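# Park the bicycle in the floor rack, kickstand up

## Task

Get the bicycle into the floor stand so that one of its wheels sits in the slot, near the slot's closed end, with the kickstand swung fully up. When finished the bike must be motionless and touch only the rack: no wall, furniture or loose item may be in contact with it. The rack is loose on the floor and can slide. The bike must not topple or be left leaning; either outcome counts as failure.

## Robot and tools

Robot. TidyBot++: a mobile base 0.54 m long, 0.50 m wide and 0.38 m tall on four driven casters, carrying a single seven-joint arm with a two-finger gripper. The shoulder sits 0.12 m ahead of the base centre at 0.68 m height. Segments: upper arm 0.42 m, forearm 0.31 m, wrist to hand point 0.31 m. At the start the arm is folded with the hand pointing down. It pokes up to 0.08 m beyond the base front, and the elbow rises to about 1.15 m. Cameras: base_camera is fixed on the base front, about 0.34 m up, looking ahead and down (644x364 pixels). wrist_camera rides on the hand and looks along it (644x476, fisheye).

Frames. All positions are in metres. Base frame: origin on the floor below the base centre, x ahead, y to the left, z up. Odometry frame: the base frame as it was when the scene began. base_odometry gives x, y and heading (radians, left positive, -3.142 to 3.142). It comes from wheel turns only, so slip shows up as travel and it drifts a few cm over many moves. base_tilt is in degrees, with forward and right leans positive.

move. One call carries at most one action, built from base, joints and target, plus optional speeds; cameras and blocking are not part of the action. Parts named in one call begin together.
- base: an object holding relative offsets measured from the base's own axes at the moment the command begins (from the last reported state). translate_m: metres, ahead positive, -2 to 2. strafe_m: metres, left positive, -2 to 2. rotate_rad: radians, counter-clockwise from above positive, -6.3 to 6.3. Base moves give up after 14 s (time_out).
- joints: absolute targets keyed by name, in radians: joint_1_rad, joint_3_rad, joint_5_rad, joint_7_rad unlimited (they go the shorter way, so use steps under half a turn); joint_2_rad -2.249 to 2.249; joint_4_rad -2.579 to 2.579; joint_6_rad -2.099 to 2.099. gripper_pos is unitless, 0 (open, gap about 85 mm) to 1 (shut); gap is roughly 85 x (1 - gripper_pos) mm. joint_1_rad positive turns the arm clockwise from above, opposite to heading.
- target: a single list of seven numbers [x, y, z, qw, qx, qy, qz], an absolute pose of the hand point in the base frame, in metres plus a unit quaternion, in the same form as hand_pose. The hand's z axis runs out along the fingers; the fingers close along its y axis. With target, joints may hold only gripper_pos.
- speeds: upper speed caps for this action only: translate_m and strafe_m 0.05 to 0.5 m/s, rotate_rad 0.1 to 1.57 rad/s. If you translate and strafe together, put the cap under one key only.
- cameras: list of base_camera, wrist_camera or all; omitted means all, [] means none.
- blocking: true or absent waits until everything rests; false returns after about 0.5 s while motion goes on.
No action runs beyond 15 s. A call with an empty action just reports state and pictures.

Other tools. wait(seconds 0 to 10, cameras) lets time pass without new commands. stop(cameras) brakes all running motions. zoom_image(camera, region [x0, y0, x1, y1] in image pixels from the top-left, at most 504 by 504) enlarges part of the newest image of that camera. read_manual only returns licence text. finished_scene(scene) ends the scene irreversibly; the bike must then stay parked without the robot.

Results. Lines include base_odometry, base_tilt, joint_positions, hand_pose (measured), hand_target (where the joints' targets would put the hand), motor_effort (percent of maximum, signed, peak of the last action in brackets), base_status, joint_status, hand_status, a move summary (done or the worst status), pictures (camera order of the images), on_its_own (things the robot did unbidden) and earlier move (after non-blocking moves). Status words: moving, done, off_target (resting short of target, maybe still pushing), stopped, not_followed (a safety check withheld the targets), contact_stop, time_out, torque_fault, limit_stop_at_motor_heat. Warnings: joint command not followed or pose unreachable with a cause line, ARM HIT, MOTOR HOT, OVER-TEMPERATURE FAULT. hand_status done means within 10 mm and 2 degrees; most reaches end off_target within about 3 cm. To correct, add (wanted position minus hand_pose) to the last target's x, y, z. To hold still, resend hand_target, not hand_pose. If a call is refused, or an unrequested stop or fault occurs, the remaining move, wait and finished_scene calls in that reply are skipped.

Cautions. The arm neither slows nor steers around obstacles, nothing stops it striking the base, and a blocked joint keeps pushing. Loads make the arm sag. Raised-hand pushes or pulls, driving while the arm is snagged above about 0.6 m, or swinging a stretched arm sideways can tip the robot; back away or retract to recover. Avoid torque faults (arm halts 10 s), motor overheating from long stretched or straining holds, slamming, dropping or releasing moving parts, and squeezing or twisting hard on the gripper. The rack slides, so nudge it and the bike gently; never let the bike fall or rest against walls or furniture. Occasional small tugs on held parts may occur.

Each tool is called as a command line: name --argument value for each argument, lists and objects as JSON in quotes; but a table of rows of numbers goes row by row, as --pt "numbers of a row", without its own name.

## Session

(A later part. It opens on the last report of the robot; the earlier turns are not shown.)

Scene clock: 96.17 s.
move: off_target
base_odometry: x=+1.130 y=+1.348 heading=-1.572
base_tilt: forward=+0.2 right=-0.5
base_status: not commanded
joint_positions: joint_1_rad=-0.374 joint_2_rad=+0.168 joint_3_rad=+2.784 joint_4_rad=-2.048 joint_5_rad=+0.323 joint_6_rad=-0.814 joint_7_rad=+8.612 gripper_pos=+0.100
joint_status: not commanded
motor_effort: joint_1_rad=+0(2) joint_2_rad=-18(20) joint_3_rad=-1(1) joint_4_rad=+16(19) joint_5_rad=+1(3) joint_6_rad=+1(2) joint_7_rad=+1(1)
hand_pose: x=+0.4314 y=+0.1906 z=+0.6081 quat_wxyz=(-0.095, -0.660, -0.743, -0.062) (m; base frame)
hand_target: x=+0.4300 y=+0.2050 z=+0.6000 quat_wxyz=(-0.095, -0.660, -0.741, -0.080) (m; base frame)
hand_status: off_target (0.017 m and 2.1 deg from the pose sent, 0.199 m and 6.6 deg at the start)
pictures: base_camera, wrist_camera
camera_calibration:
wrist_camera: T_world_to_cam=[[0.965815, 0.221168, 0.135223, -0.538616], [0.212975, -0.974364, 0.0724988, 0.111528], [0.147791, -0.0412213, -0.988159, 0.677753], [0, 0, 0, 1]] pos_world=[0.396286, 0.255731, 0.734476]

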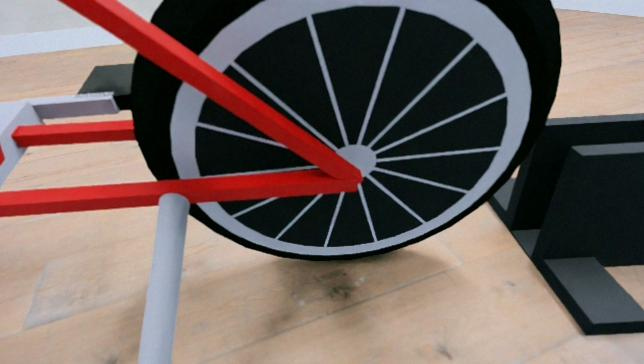

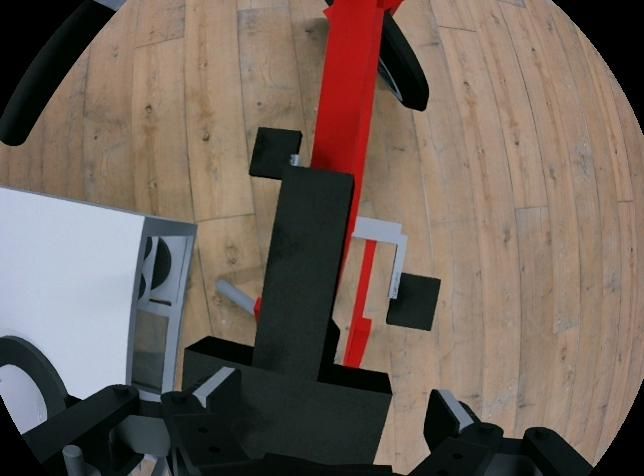

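move --joints '{"gripper_pos": 0.2}' --target '[0.428, 0.23, 0.555, 0.095, 0.660, 0.741, 0.080]'

Scene clock: 98.73 s.
move: off_target
base_odometry: x=+1.130 y=+1.348 heading=-1.572
base_tilt: forward=+0.2 right=-0.5
base_status: not commanded
joint_positions: joint_1_rad=-0.492 joint_2_rad=+0.296 joint_3_rad=+2.784 joint_4_rad=-2.084 joint_5_rad=+0.455 joint_6_rad=-0.701 joint_7_rad=+8.411 gripper_pos=+0.200
joint_status: all done
motor_effort: joint_1_rad=+1(2) joint_2_rad=-21(22) joint_3_rad=-2(2) joint_4_rad=+12(15) joint_5_rad=+2(3) joint_6_rad=+1(2) joint_7_rad=+1(1)
hand_pose: x=+0.4230 y=+0.2257 z=+0.5594 quat_wxyz=(-0.094, -0.647, -0.755, -0.060) (m; base frame)
hand_target: x=+0.4280 y=+0.2300 z=+0.5550 quat_wxyz=(-0.095, -0.660, -0.741, -0.080) (m; base frame)
hand_status: off_target (0.008 m and 3.2 deg from the pose sent, 0.066 m and 2.1 deg at the start)
pictures: base_camera, wrist_camera
camera_calibration:
wrist_camera: T_world_to_cam=[[0.958134, 0.255287, 0.129641, -0.533016], [0.246963, -0.965965, 0.0769456, 0.132297], [0.144872, -0.0417077, -0.988571, 0.633888], [0, 0, 0, 1]] pos_world=[0.386196, 0.290304, 0.685564]

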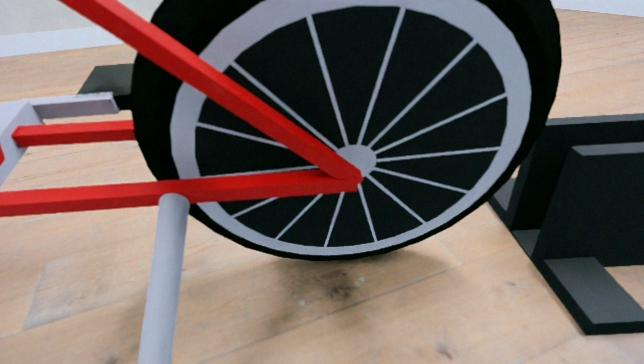

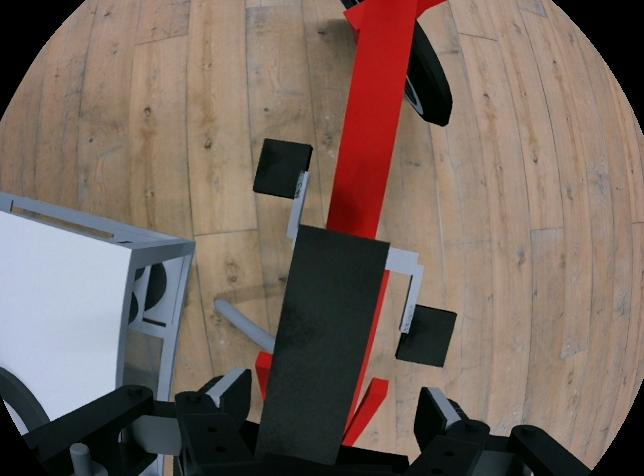

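move --target '[0.433, 0.218, 0.495, 0.095, 0.680, 0.72, 0.080]'

Scene clock: 101.70 s.
move: off_target
base_odometry: x=+1.130 y=+1.348 heading=-1.572
base_tilt: forward=+0.2 right=-0.5
base_status: not commanded
joint_positions: joint_1_rad=-0.588 joint_2_rad=+0.418 joint_3_rad=+2.930 joint_4_rad=-2.179 joint_5_rad=+0.614 joint_6_rad=-0.497 joint_7_rad=+8.208 gripper_pos=+0.200
joint_status: not commanded
motor_effort: joint_1_rad=+0(2) joint_2_rad=-23(25) joint_3_rad=-1(2) joint_4_rad=+10(14) joint_5_rad=+1(4) joint_6_rad=+1(3) joint_7_rad=+1(1)
hand_pose: x=+0.4301 y=+0.2124 z=+0.4978 quat_wxyz=(-0.100, -0.668, -0.735, -0.060) (m; base frame)
hand_target: x=+0.4330 y=+0.2180 z=+0.4950 quat_wxyz=(-0.095, -0.681, -0.721, -0.080) (m; base frame)
hand_status: off_target (0.007 m and 3.2 deg from the pose sent, 0.066 m and 6.0 deg at the start)
pictures: base_camera, wrist_camera
camera_calibration:
wrist_camera: T_world_to_cam=[[0.970404, 0.197849, 0.138461, -0.525972], [0.188231, -0.978898, 0.0795429, 0.149121], [0.151277, -0.0511261, -0.987168, 0.569921], [0, 0, 0, 1]] pos_world=[0.396121, 0.279175, 0.623573]

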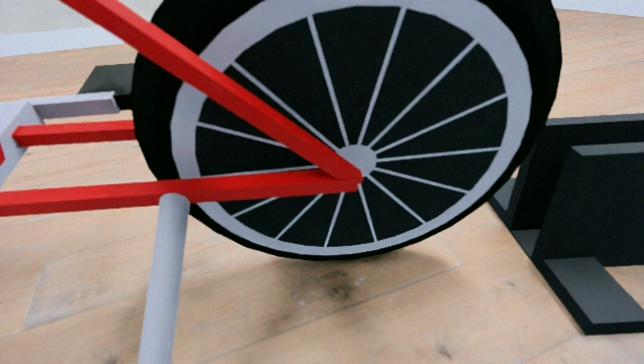

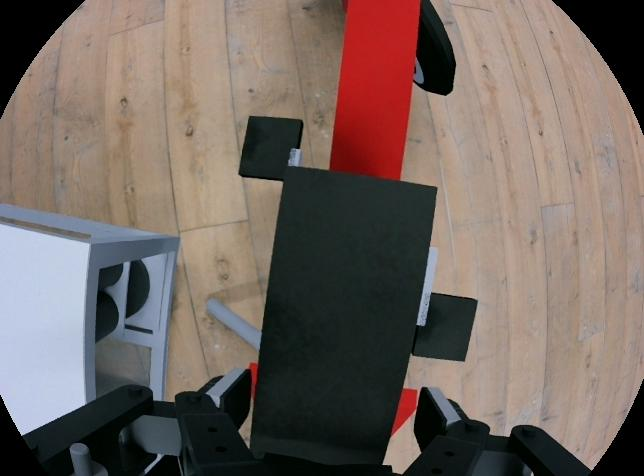

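move --joints '{"gripper_pos": 1.0}'

Scene clock: 103.13 s.
move: off_target
base_odometry: x=+1.130 y=+1.348 heading=-1.572
base_tilt: forward=+0.2 right=-0.5
base_status: not commanded
joint_positions: joint_1_rad=-0.593 joint_2_rad=+0.413 joint_3_rad=+2.935 joint_4_rad=-2.189 joint_5_rad=+0.608 joint_6_rad=-0.490 joint_7_rad=+8.169 gripper_pos=+0.548
joint_status: gripper_pos off_target (ended at +0.548, target +1.000)
motor_effort: joint_1_rad=+0(4) joint_2_rad=-20(23) joint_3_rad=-1(3) joint_4_rad=+10(14) joint_5_rad=+7(9) joint_6_rad=+1(2) joint_7_rad=+5(7)
hand_pose: x=+0.4271 y=+0.2117 z=+0.4979 quat_wxyz=(-0.097, -0.683, -0.721, -0.063) (m; base frame)
hand_target: x=+0.4330 y=+0.2180 z=+0.4950 quat_wxyz=(-0.095, -0.681, -0.721, -0.080) (m; base frame)
hand_status: not commanded
pictures: base_camera, wrist_camera
camera_calibration:
wrist_camera: T_world_to_cam=[[0.977369, 0.157584, 0.141129, -0.518635], [0.149286, -0.986478, 0.0676353, 0.173221], [0.149879, -0.0450361, -0.987678, 0.570039], [0, 0, 0, 1]] pos_world=[0.395602, 0.278279, 0.624493]

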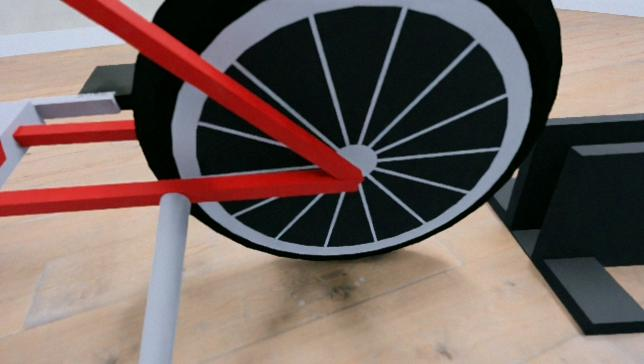

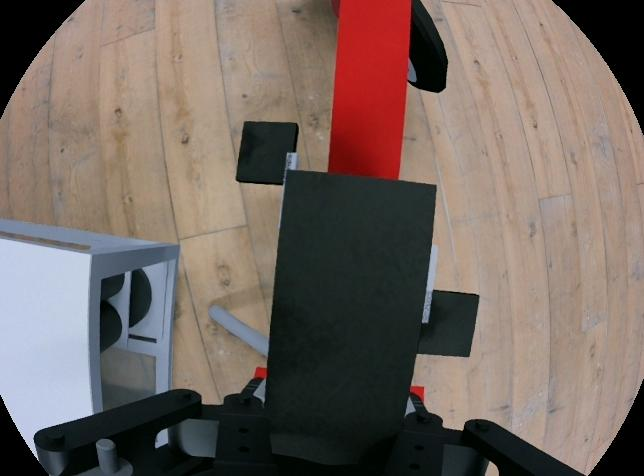

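move --target '[0.515, 0.218, 0.52, 0.03, 0.685, 0.727, 0.03]' --cameras '["base_camera"]'

move --target '[0.545, 0.218, 0.54, 0.03, 0.714, 0.70, 0.03]'

Scene clock: 105.53 s.
move: off_target
base_odometry: x=+1.130 y=+1.348 heading=-1.572
base_tilt: forward=+0.2 right=-0.5
base_status: not commanded
joint_positions: joint_1_rad=-0.292 joint_2_rad=+0.531 joint_3_rad=+2.805 joint_4_rad=-1.876 joint_5_rad=+0.370 joint_6_rad=-0.741 joint_7_rad=+8.596 gripper_pos=+0.552
joint_status: not commanded
motor_effort: joint_1_rad=+2(4) joint_2_rad=-28(29) joint_3_rad=-2(4) joint_4_rad=+18(20) joint_5_rad=+2(7) joint_6_rad=+6(8) joint_7_rad=+0(5)
hand_pose: x=+0.5056 y=+0.2005 z=+0.5122 quat_wxyz=(-0.044, -0.697, -0.715, -0.017) (m; base frame)
hand_target: x=+0.5150 y=+0.2180 z=+0.5200 quat_wxyz=(-0.030, -0.685, -0.727, -0.030) (m; base frame)
hand_status: off_target (0.021 m and 3.0 deg from the pose sent, 0.091 m and 8.6 deg at the start)
pictures: base_camera

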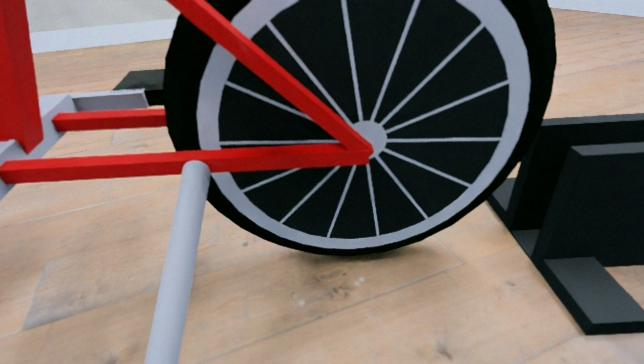

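Scene clock: 106.53 s.
move: off_target
base_odometry: x=+1.130 y=+1.348 heading=-1.572
base_tilt: forward=+0.2 right=-0.5
base_status: not commanded
joint_positions: joint_1_rad=-0.292 joint_2_rad=+0.576 joint_3_rad=+2.805 joint_4_rad=-1.773 joint_5_rad=+0.349 joint_6_rad=-0.821 joint_7_rad=+8.631 gripper_pos=+0.555
joint_status: not commanded
motor_effort: joint_1_rad=+3(3) joint_2_rad=-36(37) joint_3_rad=-2(3) joint_4_rad=+21(22) joint_5_rad=-3(4) joint_6_rad=+5(7) joint_7_rad=-5(5)
hand_pose: x=+0.5256 y=+0.2092 z=+0.5155 quat_wxyz=(-0.038, -0.699, -0.714, -0.006) (m; base frame)
hand_target: x=+0.5450 y=+0.2180 z=+0.5400 quat_wxyz=(-0.030, -0.713, -0.699, -0.030) (m; base frame)
hand_status: off_target (0.032 m and 3.7 deg from the pose sent, 0.051 m and 3.4 deg at the start)
pictures: base_camera, wrist_camera
camera_calibration:
wrist_camera: T_world_to_cam=[[0.992323, 0.122051, -0.0199617, -0.534384], [0.122814, -0.9915, 0.0429396, 0.182584], [-0.0145512, -0.0450615, -0.998878, 0.664725], [0, 0, 0, 1]] pos_world=[0.517531, 0.276208, 0.645472]

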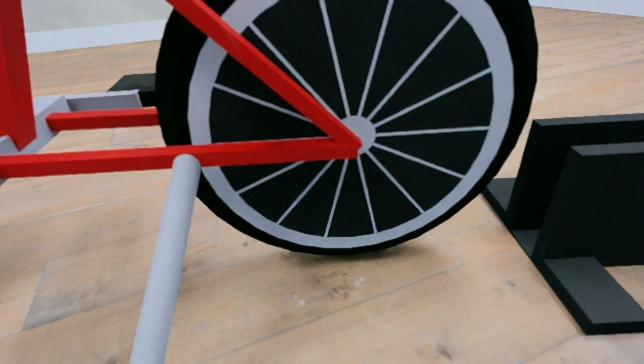

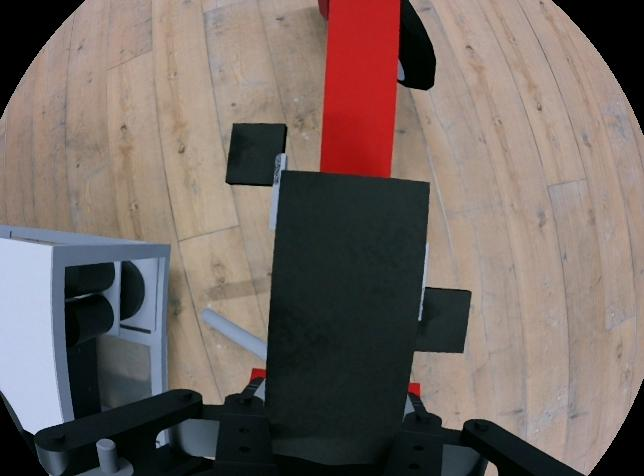

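move --target '[0.565, 0.218, 0.62, 0.03, 0.728, 0.684, 0.03]'

zoom_image --camera "base_camera" --region '[240, 60, 644, 340]'

Scene clock: 108.80 s.
move: off_target
base_odometry: x=+1.130 y=+1.348 heading=-1.572
base_tilt: forward=+0.2 right=-0.6
base_status: not commanded
joint_positions: joint_1_rad=-0.292 joint_2_rad=+0.646 joint_3_rad=+2.819 joint_4_rad=-1.615 joint_5_rad=+0.303 joint_6_rad=-0.970 joint_7_rad=+8.706 gripper_pos=+0.558
joint_status: not commanded
motor_effort: joint_1_rad=+3(4) joint_2_rad=-61(63) joint_3_rad=-6(6) joint_4_rad=+27(29) joint_5_rad=-8(9) joint_6_rad=-8(9) joint_7_rad=-8(9)
hand_pose: x=+0.5478 y=+0.2123 z=+0.5195 quat_wxyz=(-0.023, -0.700, -0.713, +0.027) (m; base frame)
hand_target: x=+0.5650 y=+0.2180 z=+0.6200 quat_wxyz=(-0.030, -0.728, -0.684, -0.030) (m; base frame)
hand_status: off_target (0.102 m and 8.0 deg from the pose sent, 0.112 m and 5.6 deg at the start)
pictures: base_camera, wrist_camera
camera_calibration:
wrist_camera: T_world_to_cam=[[0.989288, 0.11507, -0.0898227, -0.517296], [0.120627, -0.990938, 0.0590886, 0.175399], [-0.0822093, -0.0692907, -0.994203, 0.708923], [0, 0, 0, 1]] pos_world=[0.548877, 0.282457, 0.647984]

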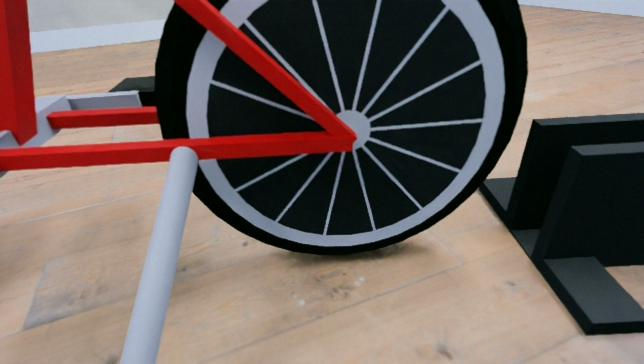

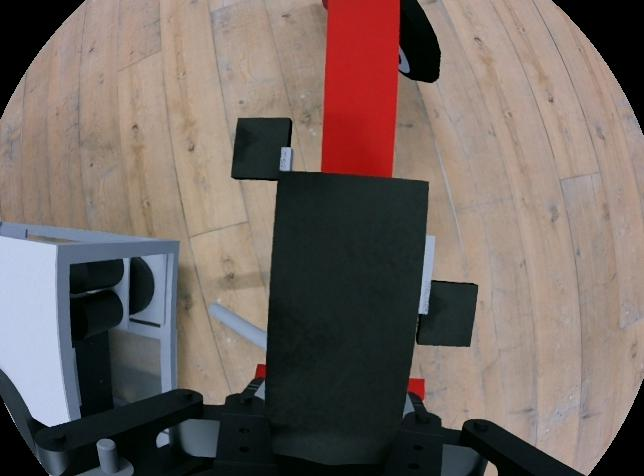

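Scaled by 1.248.

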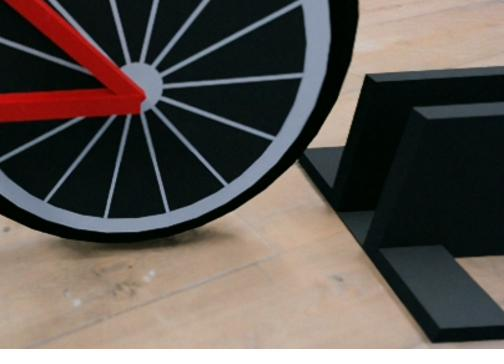

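move --base '{"strafe_m": -0.07}' --speeds '{"strafe_m": 0.12}' --cameras '["base_camera"]'

zoom_image --camera "base_camera" --region '[240, 60, 644, 340]'

Scene clock: 111.87 s.
move: done
base_odometry: x=+1.060 y=+1.348 heading=-1.572
base_tilt: forward=+0.2 right=-0.6
base_status: done
joint_positions: joint_1_rad=-0.278 joint_2_rad=+0.657 joint_3_rad=+2.859 joint_4_rad=-1.576 joint_5_rad=+0.249 joint_6_rad=-0.972 joint_7_rad=+8.703 gripper_pos=+0.566
joint_status: not commanded
motor_effort: joint_1_rad=+1(7) joint_2_rad=-65(67) joint_3_rad=-8(13) joint_4_rad=+25(27) joint_5_rad=-2(9) joint_6_rad=-10(16) joint_7_rad=+1(10)
hand_pose: x=+0.5649 y=+0.2066 z=+0.5203 quat_wxyz=(-0.013, -0.731, -0.682, +0.018) (m; base frame)
hand_target: x=+0.5650 y=+0.2180 z=+0.6200 quat_wxyz=(-0.030, -0.728, -0.684, -0.030) (m; base frame)
hand_status: not commanded
pictures: base_camera

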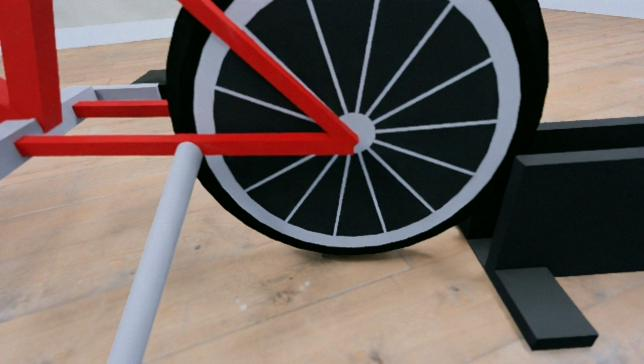

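Scaled by 1.248.

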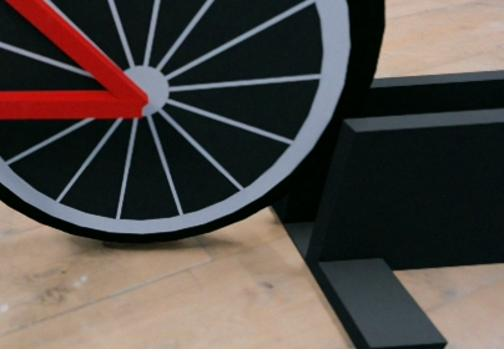

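move --base '{"strafe_m": -0.08}' --speeds '{"strafe_m": 0.12}' --target '[0.56, 0.218, 0.63, 0.03, 0.719, 0.695, 0.03]'

zoom_image --camera "base_camera" --region '[240, 60, 644, 340]'

Scene clock: 113.83 s.
move: off_target
base_odometry: x=+0.980 y=+1.348 heading=-1.572
base_tilt: forward=+0.2 right=-0.5
base_status: done
joint_positions: joint_1_rad=-0.278 joint_2_rad=+0.662 joint_3_rad=+2.855 joint_4_rad=-1.565 joint_5_rad=+0.231 joint_6_rad=-0.976 joint_7_rad=+8.703 gripper_pos=+0.567
joint_status: not commanded
motor_effort: joint_1_rad=+1(6) joint_2_rad=-68(74) joint_3_rad=-8(10) joint_4_rad=+23(28) joint_5_rad=-3(4) joint_6_rad=-16(18) joint_7_rad=+3(8)
hand_pose: x=+0.5649 y=+0.2134 z=+0.5208 quat_wxyz=(-0.005, -0.734, -0.679, +0.016) (m; base frame)
hand_target: x=+0.5600 y=+0.2180 z=+0.6300 quat_wxyz=(-0.030, -0.718, -0.694, -0.030) (m; base frame)
hand_status: off_target (0.109 m and 6.5 deg from the pose sent, 0.110 m and 6.2 deg at the start)
pictures: base_camera, wrist_camera
camera_calibration:
wrist_camera: T_world_to_cam=[[0.995272, 0.0233065, -0.0942869, -0.515684], [0.0251118, -0.999522, 0.0180058, 0.25151], [-0.0938222, -0.0202884, -0.995382, 0.708423], [0, 0, 0, 1]] pos_world=[0.573396, 0.277781, 0.652]

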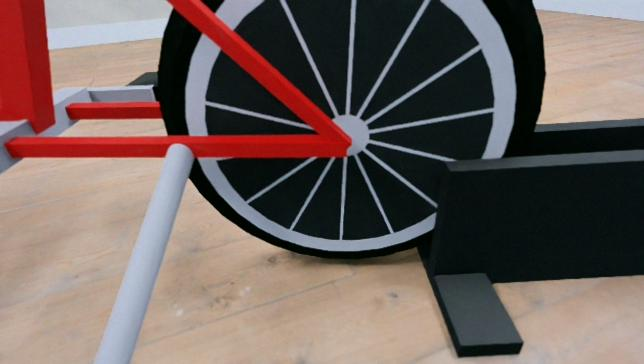

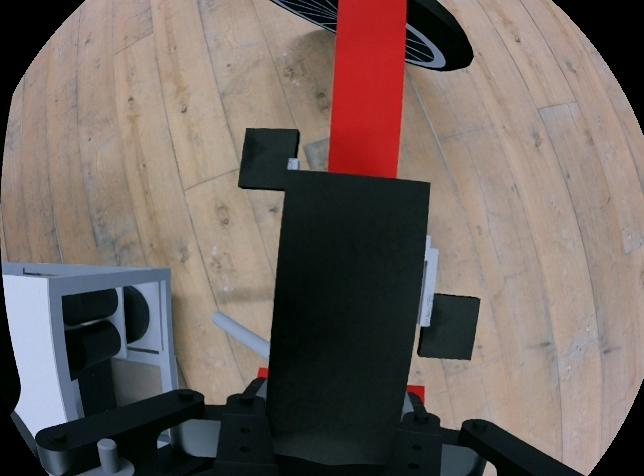

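Scaled by 1.248.

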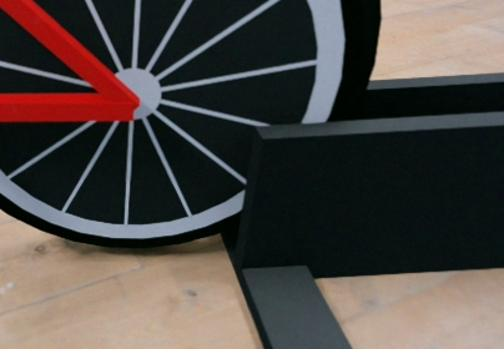

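move --base '{"strafe_m": -0.12}' --speeds '{"strafe_m": 0.15}' --target '[0.55, 0.218, 0.66, 0.03, 0.705, 0.709, 0.03]' --cameras '["base_camera"]'

zoom_image --camera "base_camera" --region '[240, 60, 644, 340]'

Scene clock: 115.83 s.
move: off_target
base_odometry: x=+0.860 y=+1.348 heading=-1.572
base_tilt: forward=+0.2 right=-0.5
base_status: done
joint_positions: joint_1_rad=-0.277 joint_2_rad=+0.663 joint_3_rad=+2.850 joint_4_rad=-1.555 joint_5_rad=+0.214 joint_6_rad=-1.012 joint_7_rad=+8.734 gripper_pos=+0.567
joint_status: not commanded
motor_effort: joint_1_rad=+2(8) joint_2_rad=-76(80) joint_3_rad=-9(12) joint_4_rad=+27(30) joint_5_rad=-1(4) joint_6_rad=-18(23) joint_7_rad=+5(6)
hand_pose: x=+0.5567 y=+0.2140 z=+0.5235 quat_wxyz=(+0.005, -0.727, -0.687, +0.028) (m; base frame)
hand_target: x=+0.5500 y=+0.2180 z=+0.6600 quat_wxyz=(-0.030, -0.704, -0.708, -0.030) (m; base frame)
hand_status: off_target (0.137 m and 8.5 deg from the pose sent, 0.140 m and 7.7 deg at the start)
pictures: base_camera

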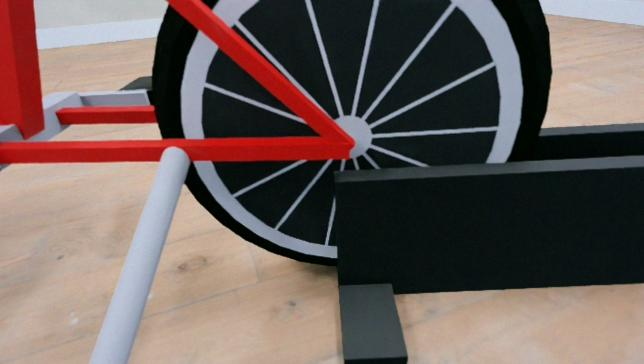

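Scaled by 1.248.

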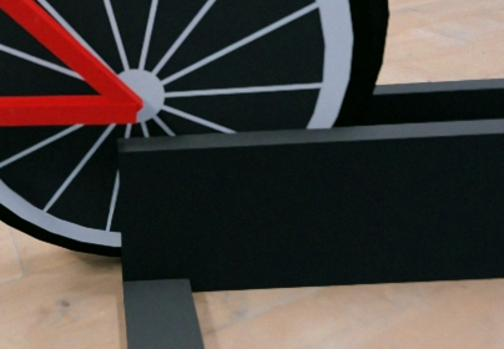

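move --base '{"strafe_m": -0.14}' --speeds '{"strafe_m": 0.15}' --cameras '["base_camera"]'

move --base '{"strafe_m": -0.12}' --speeds '{"strafe_m": 0.15}' --cameras '["base_camera"]'

Scene clock: 117.83 s.
move: done
base_odometry: x=+0.720 y=+1.348 heading=-1.572
base_tilt: forward=+0.2 right=-0.6
base_status: done
joint_positions: joint_1_rad=-0.280 joint_2_rad=+0.665 joint_3_rad=+2.844 joint_4_rad=-1.554 joint_5_rad=+0.207 joint_6_rad=-1.019 joint_7_rad=+8.741 gripper_pos=+0.567
joint_status: not commanded
motor_effort: joint_1_rad=+2(8) joint_2_rad=-77(80) joint_3_rad=-10(12) joint_4_rad=+26(31) joint_5_rad=-1(3) joint_6_rad=-18(22) joint_7_rad=+5(8)
hand_pose: x=+0.5519 y=+0.2186 z=+0.5235 quat_wxyz=(+0.011, -0.723, -0.691, +0.030) (m; base frame)
hand_target: x=+0.5500 y=+0.2180 z=+0.6600 quat_wxyz=(-0.030, -0.704, -0.708, -0.030) (m; base frame)
hand_status: not commanded
pictures: base_camera

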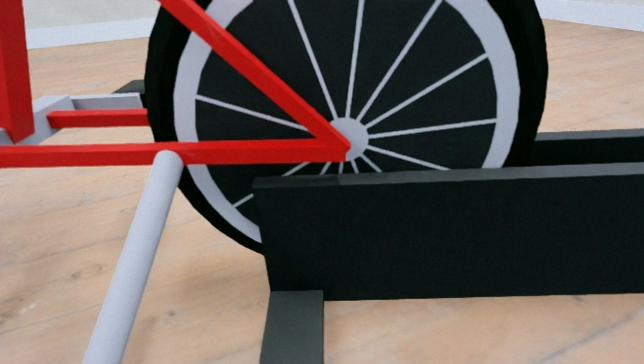

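Scene clock: 119.30 s.
move: done
base_odometry: x=+0.600 y=+1.348 heading=-1.572
base_tilt: forward=+0.3 right=-0.5
base_status: done
joint_positions: joint_1_rad=-0.277 joint_2_rad=+0.665 joint_3_rad=+2.844 joint_4_rad=-1.554 joint_5_rad=+0.198 joint_6_rad=-1.027 joint_7_rad=+8.744 gripper_pos=+0.567
joint_status: not commanded
motor_effort: joint_1_rad=+1(8) joint_2_rad=-76(80) joint_3_rad=-10(12) joint_4_rad=+27(30) joint_5_rad=-2(4) joint_6_rad=-18(22) joint_7_rad=+5(8)
hand_pose: x=+0.5490 y=+0.2175 z=+0.5234 quat_wxyz=(+0.015, -0.724, -0.689, +0.034) (m; base frame)
hand_target: x=+0.5500 y=+0.2180 z=+0.6600 quat_wxyz=(-0.030, -0.704, -0.708, -0.030) (m; base frame)
hand_status: not commanded
pictures: base_camera

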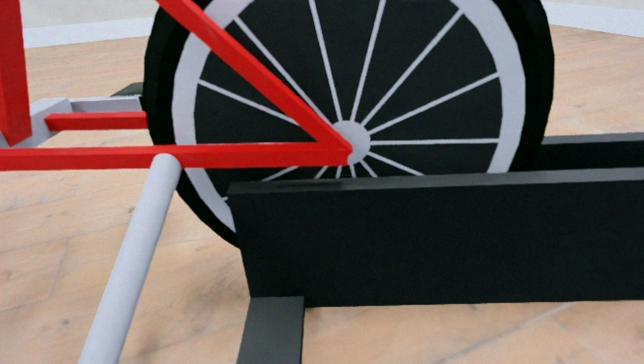

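move --base '{"strafe_m": -0.06}' --speeds '{"strafe_m": 0.15}' --target '[0.535, 0.218, 0.70, 0.03, 0.705, 0.709, 0.03]'

zoom_image --camera "base_camera" --region '[140, 60, 644, 364]'

Scene clock: 121.73 s.
move: off_target
base_odometry: x=+0.540 y=+1.348 heading=-1.572
base_tilt: forward=+0.2 right=-0.5
base_status: done
joint_positions: joint_1_rad=-0.281 joint_2_rad=+0.665 joint_3_rad=+2.855 joint_4_rad=-1.540 joint_5_rad=+0.192 joint_6_rad=-1.095 joint_7_rad=+8.747 gripper_pos=+0.568
joint_status: not commanded
motor_effort: joint_1_rad=+1(8) joint_2_rad=-86(87) joint_3_rad=-11(14) joint_4_rad=+34(35) joint_5_rad=-2(5) joint_6_rad=-22(25) joint_7_rad=+4(7)
hand_pose: x=+0.5387 y=+0.2061 z=+0.5280 quat_wxyz=(+0.017, -0.726, -0.685, +0.062) (m; base frame)
hand_target: x=+0.5350 y=+0.2180 z=+0.7000 quat_wxyz=(-0.030, -0.704, -0.708, -0.030) (m; base frame)
hand_status: off_target (0.172 m and 12.4 deg from the pose sent, 0.177 m and 9.5 deg at the start)
pictures: base_camera, wrist_camera
camera_calibration:
wrist_camera: T_world_to_cam=[[0.980513, 0.0382155, -0.1927, -0.431899], [0.0477634, -0.997838, 0.0451468, 0.217907], [-0.190558, -0.053471, -0.980219, 0.763981], [0, 0, 0, 1]] pos_world=[0.558657, 0.274791, 0.655803]

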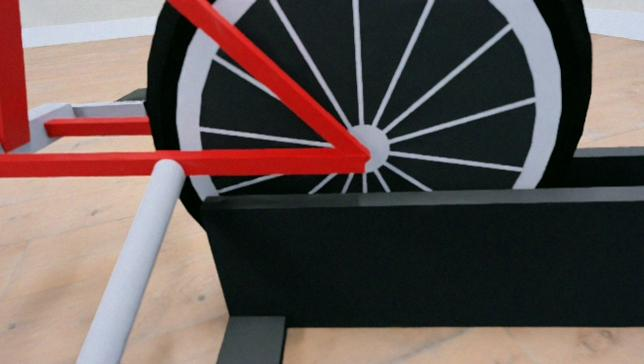

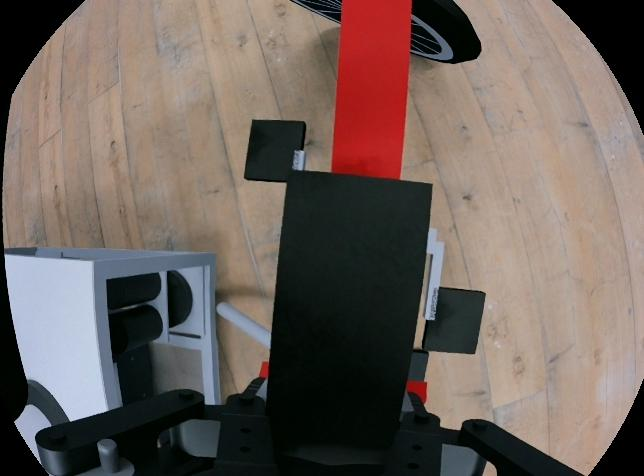

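Scaled by 1.000.

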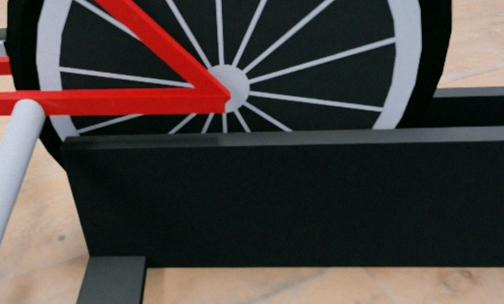

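move --base '{"strafe_m": -0.12}' --speeds '{"strafe_m": 0.2}' --cameras '["base_camera"]'

Scene clock: 124.10 s.
move: done
base_odometry: x=+0.420 y=+1.348 heading=-1.572
base_tilt: forward=+0.2 right=-0.5
base_status: done
joint_positions: joint_1_rad=-0.276 joint_2_rad=+0.665 joint_3_rad=+2.866 joint_4_rad=-1.537 joint_5_rad=+0.186 joint_6_rad=-1.101 joint_7_rad=+8.753 gripper_pos=+0.568
joint_status: not commanded
motor_effort: joint_1_rad=+0(8) joint_2_rad=-85(89) joint_3_rad=-11(16) joint_4_rad=+33(36) joint_5_rad=-2(7) joint_6_rad=-21(26) joint_7_rad=+6(8)
hand_pose: x=+0.5408 y=+0.2000 z=+0.5283 quat_wxyz=(+0.018, -0.730, -0.680, +0.065) (m; base frame)
hand_target: x=+0.5350 y=+0.2180 z=+0.7000 quat_wxyz=(-0.030, -0.704, -0.708, -0.030) (m; base frame)
hand_status: not commanded
pictures: base_camera

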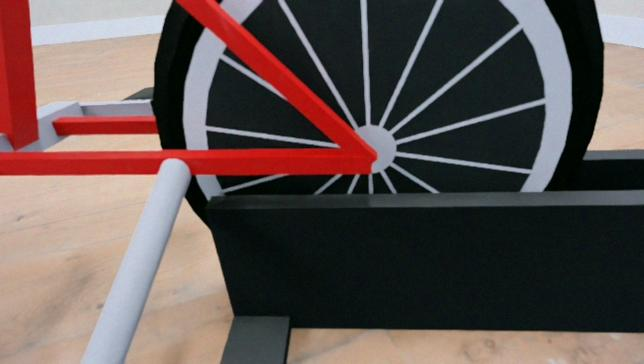

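move --base '{"strafe_m": -0.08}' --speeds '{"strafe_m": 0.15}' --target '[0.525, 0.218, 0.66, 0.07, 0.695, 0.712, 0.07]'

zoom_image --camera "base_camera" --region '[140, 60, 644, 364]'

Scene clock: 127.13 s.
move: off_target
base_odometry: x=+0.340 y=+1.348 heading=-1.572
base_tilt: forward=+0.2 right=-0.5
base_status: done
joint_positions: joint_1_rad=-0.299 joint_2_rad=+0.570 joint_3_rad=+2.855 joint_4_rad=-1.732 joint_5_rad=+0.225 joint_6_rad=-0.967 joint_7_rad=+8.748 gripper_pos=+0.568
joint_status: not commanded
motor_effort: joint_1_rad=+1(5) joint_2_rad=-74(86) joint_3_rad=-8(12) joint_4_rad=+29(33) joint_5_rad=+1(3) joint_6_rad=-17(26) joint_7_rad=+5(10)
hand_pose: x=+0.5001 y=+0.1923 z=+0.5250 quat_wxyz=(-0.004, -0.702, -0.710, +0.050) (m; base frame)
hand_target: x=+0.5250 y=+0.2180 z=+0.6600 quat_wxyz=(-0.070, -0.695, -0.712, -0.070) (m; base frame)
hand_status: off_target (0.140 m and 15.8 deg from the pose sent, 0.134 m and 19.2 deg at the start)
pictures: base_camera, wrist_camera
camera_calibration:
wrist_camera: T_world_to_cam=[[0.983126, 0.105382, -0.149528, -0.431062], [0.115368, -0.991525, 0.0597419, 0.163378], [-0.141965, -0.0759846, -0.986951, 0.736467], [0, 0, 0, 1]] pos_world=[0.509491, 0.26338, 0.652641]

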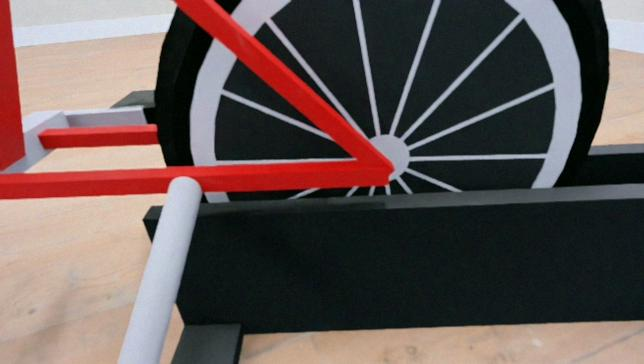

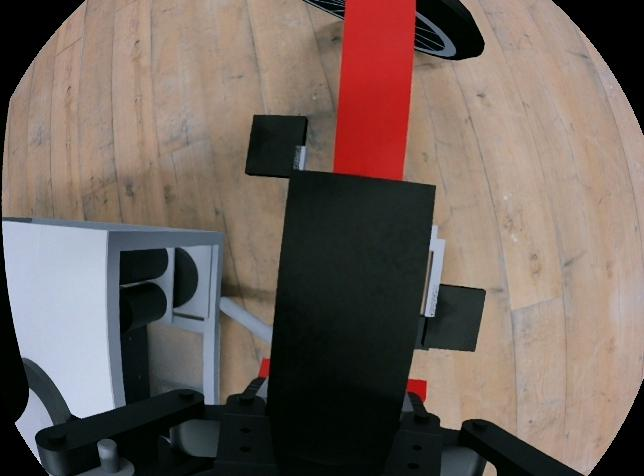

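Scaled by 1.000.

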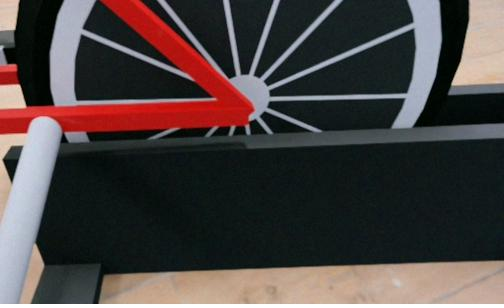

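move --target '[0.545, 0.218, 0.66, 0.06, 0.705, 0.702, 0.06]' --cameras '[]'

move --base '{"strafe_m": -0.10}' --speeds '{"strafe_m": 0.15}'

zoom_image --camera "base_camera" --region '[140, 60, 644, 364]'

Scene clock: 130.07 s.
move: off_target
base_odometry: x=+0.340 y=+1.348 heading=-1.572
base_tilt: forward=+0.2 right=-0.5
base_status: not commanded
joint_positions: joint_1_rad=-0.297 joint_2_rad=+0.585 joint_3_rad=+2.855 joint_4_rad=-1.707 joint_5_rad=+0.229 joint_6_rad=-0.983 joint_7_rad=+8.748 gripper_pos=+0.570
joint_status: not commanded
motor_effort: joint_1_rad=+0(2) joint_2_rad=-72(75) joint_3_rad=-8(11) joint_4_rad=+33(34) joint_5_rad=-2(3) joint_6_rad=-11(18) joint_7_rad=+1(5)
hand_pose: x=+0.5067 y=+0.1928 z=+0.5245 quat_wxyz=(-0.004, -0.704, -0.708, +0.053) (m; base frame)
hand_target: x=+0.5450 y=+0.2180 z=+0.6600 quat_wxyz=(-0.060, -0.706, -0.703, -0.060) (m; base frame)
hand_status: off_target (0.143 m and 14.5 deg from the pose sent, 0.145 m and 14.2 deg at the start)
pictures: none
No camera images: "cameras" was empty.

Scene clock: 131.63 s.
move: done
base_odometry: x=+0.240 y=+1.348 heading=-1.572
base_tilt: forward=+0.2 right=-0.5
base_status: done
joint_positions: joint_1_rad=-0.294 joint_2_rad=+0.600 joint_3_rad=+2.851 joint_4_rad=-1.675 joint_5_rad=+0.215 joint_6_rad=-0.983 joint_7_rad=+8.736 gripper_pos=+0.571
joint_status: not commanded
motor_effort: joint_1_rad=+1(6) joint_2_rad=-72(76) joint_3_rad=-8(12) joint_4_rad=+31(33) joint_5_rad=+2(7) joint_6_rad=-13(18) joint_7_rad=+5(9)
hand_pose: x=+0.5163 y=+0.2029 z=+0.5248 quat_wxyz=(+0.002, -0.713, -0.700, +0.043) (m; base frame)
hand_target: x=+0.5450 y=+0.2180 z=+0.6600 quat_wxyz=(-0.060, -0.706, -0.703, -0.060) (m; base frame)
hand_status: not commanded
pictures: base_camera, wrist_camera
camera_calibration:
wrist_camera: T_world_to_cam=[[0.98632, 0.0784542, -0.144975, -0.446735], [0.085291, -0.995489, 0.0415513, 0.197952], [-0.141062, -0.053348, -0.988562, 0.73517], [0, 0, 0, 1]] pos_world=[0.527444, 0.271327, 0.653771]

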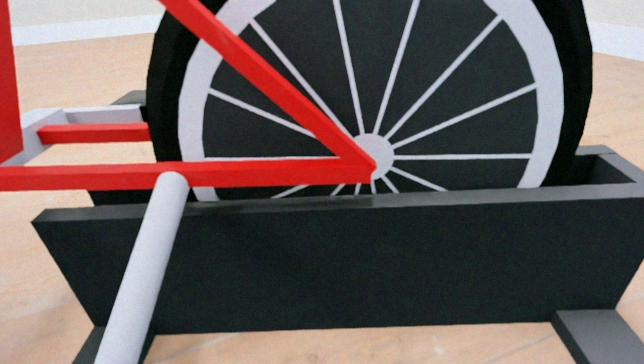

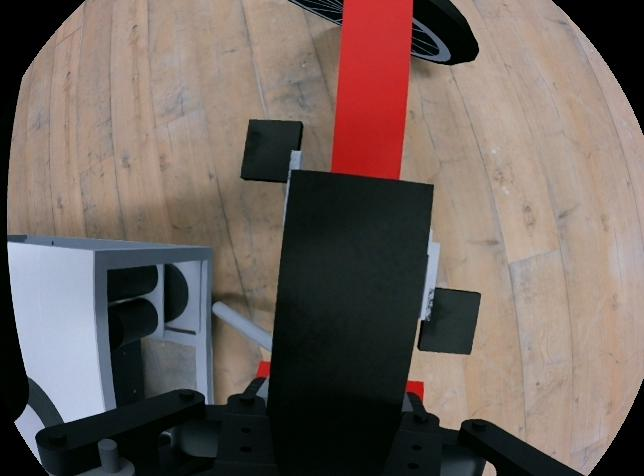

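Scaled by 1.000.

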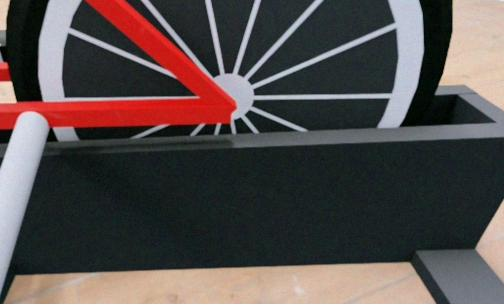

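move --base '{"strafe_m": -0.09}' --speeds '{"strafe_m": 0.12}' --cameras '["base_camera"]'

zoom_image --camera "base_camera" --region '[344, 60, 644, 264]'

Scene clock: 133.33 s.
move: done
base_odometry: x=+0.150 y=+1.348 heading=-1.572
base_tilt: forward=+0.2 right=-0.5
base_status: done
joint_positions: joint_1_rad=-0.297 joint_2_rad=+0.602 joint_3_rad=+2.849 joint_4_rad=-1.671 joint_5_rad=+0.214 joint_6_rad=-0.982 joint_7_rad=+8.733 gripper_pos=+0.572
joint_status: not commanded
motor_effort: joint_1_rad=+2(6) joint_2_rad=-74(77) joint_3_rad=-8(12) joint_4_rad=+30(32) joint_5_rad=+3(7) joint_6_rad=-14(17) joint_7_rad=+6(9)
hand_pose: x=+0.5167 y=+0.2060 z=+0.5249 quat_wxyz=(+0.003, -0.713, -0.700, +0.041) (m; base frame)
hand_target: x=+0.5450 y=+0.2180 z=+0.6600 quat_wxyz=(-0.060, -0.706, -0.703, -0.060) (m; base frame)
hand_status: not commanded
pictures: base_camera

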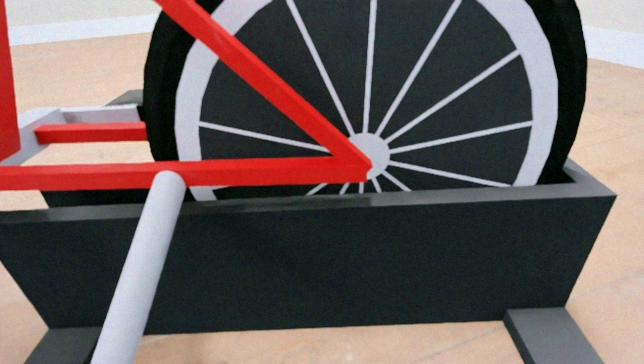

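Scaled by 1.680.

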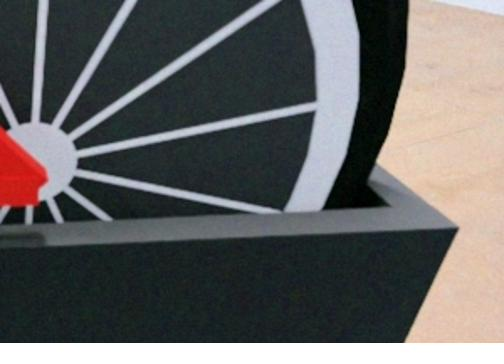

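move --base '{"strafe_m": -0.04}' --speeds '{"strafe_m": 0.1}' --cameras '[]'

move --target '[0.53, 0.213, 0.53, 0.03, 0.71, 0.704, 0.03]'

zoom_image --camera "base_camera" --region '[344, 60, 644, 264]'

Scene clock: 134.80 s.
move: done
base_odometry: x=+0.110 y=+1.348 heading=-1.572
base_tilt: forward=+0.3 right=-0.5
base_status: done
joint_positions: joint_1_rad=-0.300 joint_2_rad=+0.604 joint_3_rad=+2.846 joint_4_rad=-1.668 joint_5_rad=+0.215 joint_6_rad=-0.983 joint_7_rad=+8.733 gripper_pos=+0.572
joint_status: not commanded
motor_effort: joint_1_rad=+2(7) joint_2_rad=-74(77) joint_3_rad=-9(11) joint_4_rad=+30(33) joint_5_rad=+2(6) joint_6_rad=-13(18) joint_7_rad=+6(9)
hand_pose: x=+0.5167 y=+0.2088 z=+0.5249 quat_wxyz=(+0.003, -0.711, -0.702, +0.040) (m; base frame)
hand_target: x=+0.5450 y=+0.2180 z=+0.6600 quat_wxyz=(-0.060, -0.706, -0.703, -0.060) (m; base frame)
hand_status: not commanded
pictures: none
No camera images: "cameras" was empty.

Scene clock: 136.17 s.
move: off_target
base_odometry: x=+0.110 y=+1.348 heading=-1.572
base_tilt: forward=+0.2 right=-0.5
base_status: not commanded
joint_positions: joint_1_rad=-0.289 joint_2_rad=+0.561 joint_3_rad=+2.822 joint_4_rad=-1.764 joint_5_rad=+0.233 joint_6_rad=-0.883 joint_7_rad=+8.696 gripper_pos=+0.572
joint_status: not commanded
motor_effort: joint_1_rad=+1(3) joint_2_rad=-31(74) joint_3_rad=-3(9) joint_4_rad=+14(29) joint_5_rad=+6(7) joint_6_rad=+3(14) joint_7_rad=+6(7)
hand_pose: x=+0.5035 y=+0.2098 z=+0.5220 quat_wxyz=(-0.002, -0.712, -0.702, +0.016) (m; base frame)
hand_target: x=+0.5300 y=+0.2130 z=+0.5300 quat_wxyz=(-0.030, -0.709, -0.703, -0.030) (m; base frame)
hand_status: off_target (0.028 m and 6.1 deg from the pose sent, 0.015 m and 8.9 deg at the start)
pictures: base_camera, wrist_camera
camera_calibration:
wrist_camera: T_world_to_cam=[[0.991239, 0.0886252, -0.0979362, -0.464213], [0.0904059, -0.995808, 0.0138876, 0.217974], [-0.0962949, -0.0226199, -0.995096, 0.705391], [0, 0, 0, 1]] pos_world=[0.508365, 0.274157, 0.653442]

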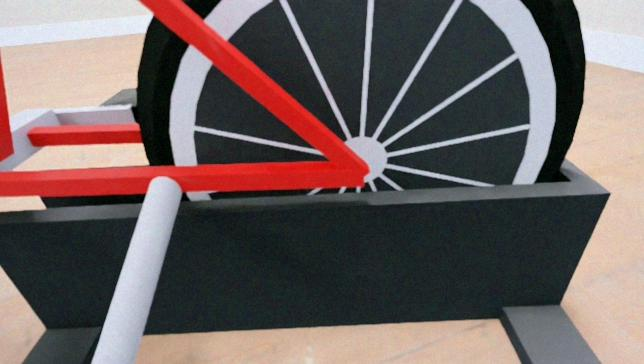

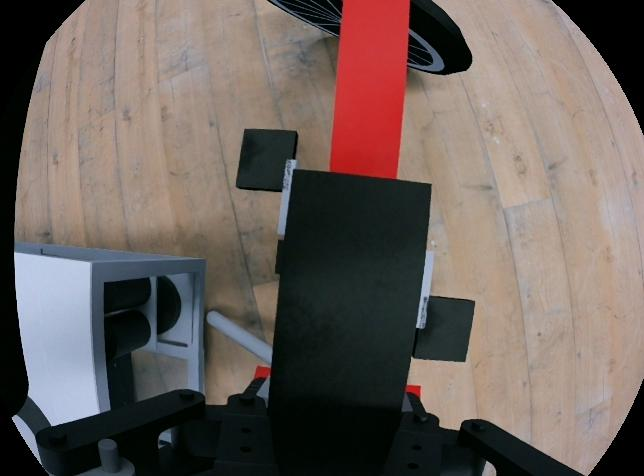

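Scaled by 1.680.

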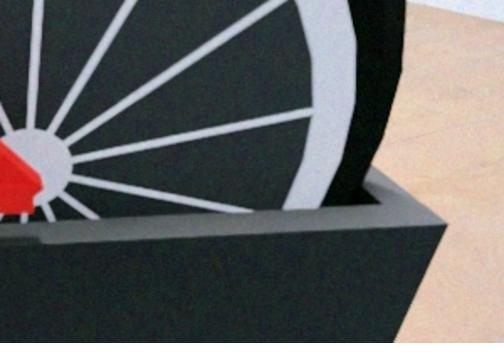

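move --joints '{"gripper_pos": 0.1}' --cameras '["base_camera"]'

move --target '[0.52, 0.213, 0.66, 0.03, 0.709, 0.704, 0.03]' --cameras '["wrist_camera"]'

move --target '[0.50, 0.15, 0.78, 0.03, 0.709, 0.704, 0.03]' --cameras '[]'

move --target '[0.42, 0.0, 0.80, 0.0, 0.709, 0.704, 0.03]'

Scene clock: 138.07 s.
move: done
base_odometry: x=+0.110 y=+1.348 heading=-1.572
base_tilt: forward=+0.2 right=-0.5
base_status: not commanded
joint_positions: joint_1_rad=-0.284 joint_2_rad=+0.555 joint_3_rad=+2.822 joint_4_rad=-1.764 joint_5_rad=+0.279 joint_6_rad=-0.851 joint_7_rad=+8.696 gripper_pos=+0.100
joint_status: all done
motor_effort: joint_1_rad=+1(2) joint_2_rad=-30(31) joint_3_rad=-3(3) joint_4_rad=+13(15) joint_5_rad=+1(7) joint_6_rad=+0(4) joint_7_rad=+1(6)
hand_pose: x=+0.5200 y=+0.2065 z=+0.5247 quat_wxyz=(-0.022, -0.702, -0.712, -0.001) (m; base frame)
hand_target: x=+0.5300 y=+0.2130 z=+0.5300 quat_wxyz=(-0.030, -0.709, -0.703, -0.030) (m; base frame)
hand_status: not commanded
pictures: base_camera

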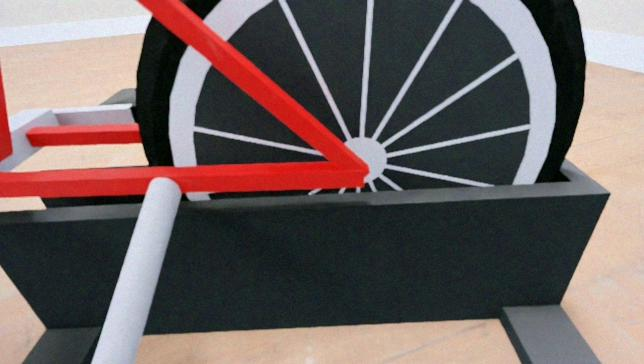

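Scene clock: 139.43 s.
move: off_target
base_odometry: x=+0.110 y=+1.348 heading=-1.572
base_tilt: forward=+0.2 right=-0.5
base_status: not commanded
joint_positions: joint_1_rad=-0.283 joint_2_rad=+0.352 joint_3_rad=+2.822 joint_4_rad=-1.593 joint_5_rad=+0.214 joint_6_rad=-1.094 joint_7_rad=+8.704 gripper_pos=+0.100
joint_status: not commanded
motor_effort: joint_1_rad=+1(1) joint_2_rad=-27(33) joint_3_rad=-2(3) joint_4_rad=+18(18) joint_5_rad=+1(2) joint_6_rad=+1(2) joint_7_rad=+1(1)
hand_pose: x=+0.5402 y=+0.2128 z=+0.6609 quat_wxyz=(-0.051, -0.725, -0.685, -0.055) (m; base frame)
hand_target: x=+0.5200 y=+0.2130 z=+0.6600 quat_wxyz=(-0.030, -0.709, -0.704, -0.030) (m; base frame)
hand_status: off_target (0.020 m and 4.7 deg from the pose sent, 0.136 m and 3.6 deg at the start)
pictures: wrist_camera
camera_calibration:
wrist_camera: T_world_to_cam=[[0.996159, 0.0474049, 0.073626, -0.594501], [0.0477889, -0.998851, -0.0034612, 0.25084], [0.0733774, 0.00696641, -0.99728, 0.750695], [0, 0, 0, 1]] pos_world=[0.525146, 0.273504, 0.793292]

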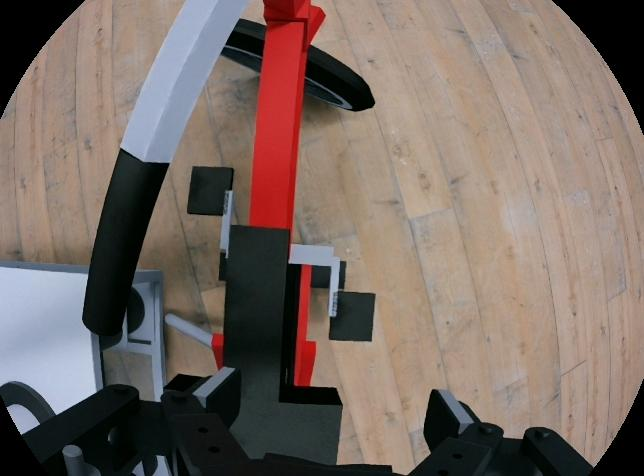

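Scene clock: 140.90 s.
move: off_target
base_odometry: x=+0.110 y=+1.348 heading=-1.572
base_tilt: forward=+0.2 right=-0.5
base_status: not commanded
joint_positions: joint_1_rad=-0.189 joint_2_rad=+0.179 joint_3_rad=+2.853 joint_4_rad=-1.422 joint_5_rad=+0.123 joint_6_rad=-1.416 joint_7_rad=+8.893 gripper_pos=+0.100
joint_status: not commanded
motor_effort: joint_1_rad=+0(2) joint_2_rad=-21(29) joint_3_rad=-1(2) joint_4_rad=+19(19) joint_5_rad=+1(2) joint_6_rad=+0(2) joint_7_rad=+1(1)
hand_pose: x=+0.5151 y=+0.1568 z=+0.7814 quat_wxyz=(-0.053, -0.723, -0.687, -0.053) (m; base frame)
hand_target: x=+0.5000 y=+0.1500 z=+0.7800 quat_wxyz=(-0.030, -0.709, -0.704, -0.030) (m; base frame)
hand_status: off_target (0.017 m and 4.5 deg from the pose sent, 0.141 m and 4.7 deg at the start)
pictures: none
No camera images: "cameras" was empty.

Scene clock: 142.77 s.
move: off_target
base_odometry: x=+0.110 y=+1.348 heading=-1.572
base_tilt: forward=+0.2 right=-0.5
base_status: not commanded
joint_positions: joint_1_rad=-0.086 joint_2_rad=-0.057 joint_3_rad=+3.234 joint_4_rad=-1.581 joint_5_rad=+0.000 joint_6_rad=-1.501 joint_7_rad=+9.382 gripper_pos=+0.100
joint_status: not commanded
motor_effort: joint_1_rad=+1(2) joint_2_rad=-14(23) joint_3_rad=+0(1) joint_4_rad=+18(20) joint_5_rad=+0(2) joint_6_rad=+2(2) joint_7_rad=+1(1)
hand_pose: x=+0.4464 y=-0.0013 z=+0.8075 quat_wxyz=(-0.039, -0.723, -0.688, -0.044) (m; base frame)
hand_target: x=+0.4200 y=+0.0000 z=+0.8000 quat_wxyz=(+0.000, -0.709, -0.704, -0.030) (m; base frame)
hand_status: off_target (0.027 m and 5.3 deg from the pose sent, 0.184 m and 7.1 deg at the start)
pictures: base_camera, wrist_camera
camera_calibration:
wrist_camera: T_world_to_cam=[[0.997733, 0.0541479, 0.0399572, -0.475169], [0.0545058, -0.998482, -0.00792106, 0.042531], [0.0394676, 0.010081, -0.99917, 0.921987], [0, 0, 0, 1]] pos_world=[0.435386, 0.0589013, 0.940545]

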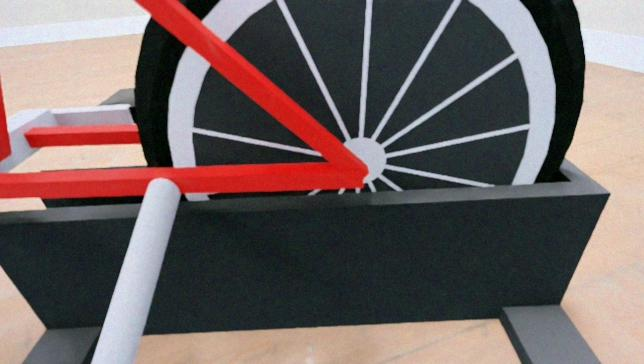

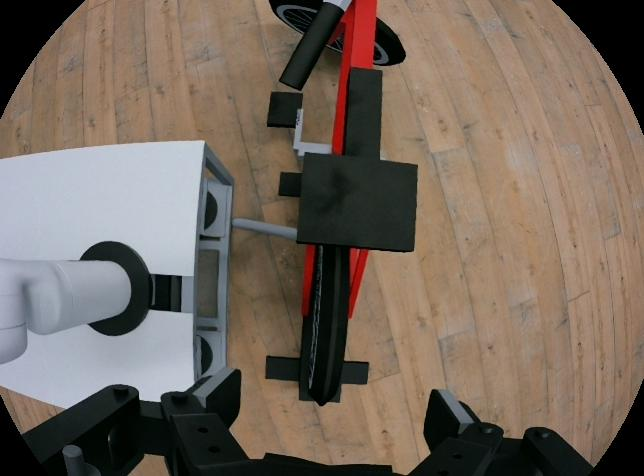

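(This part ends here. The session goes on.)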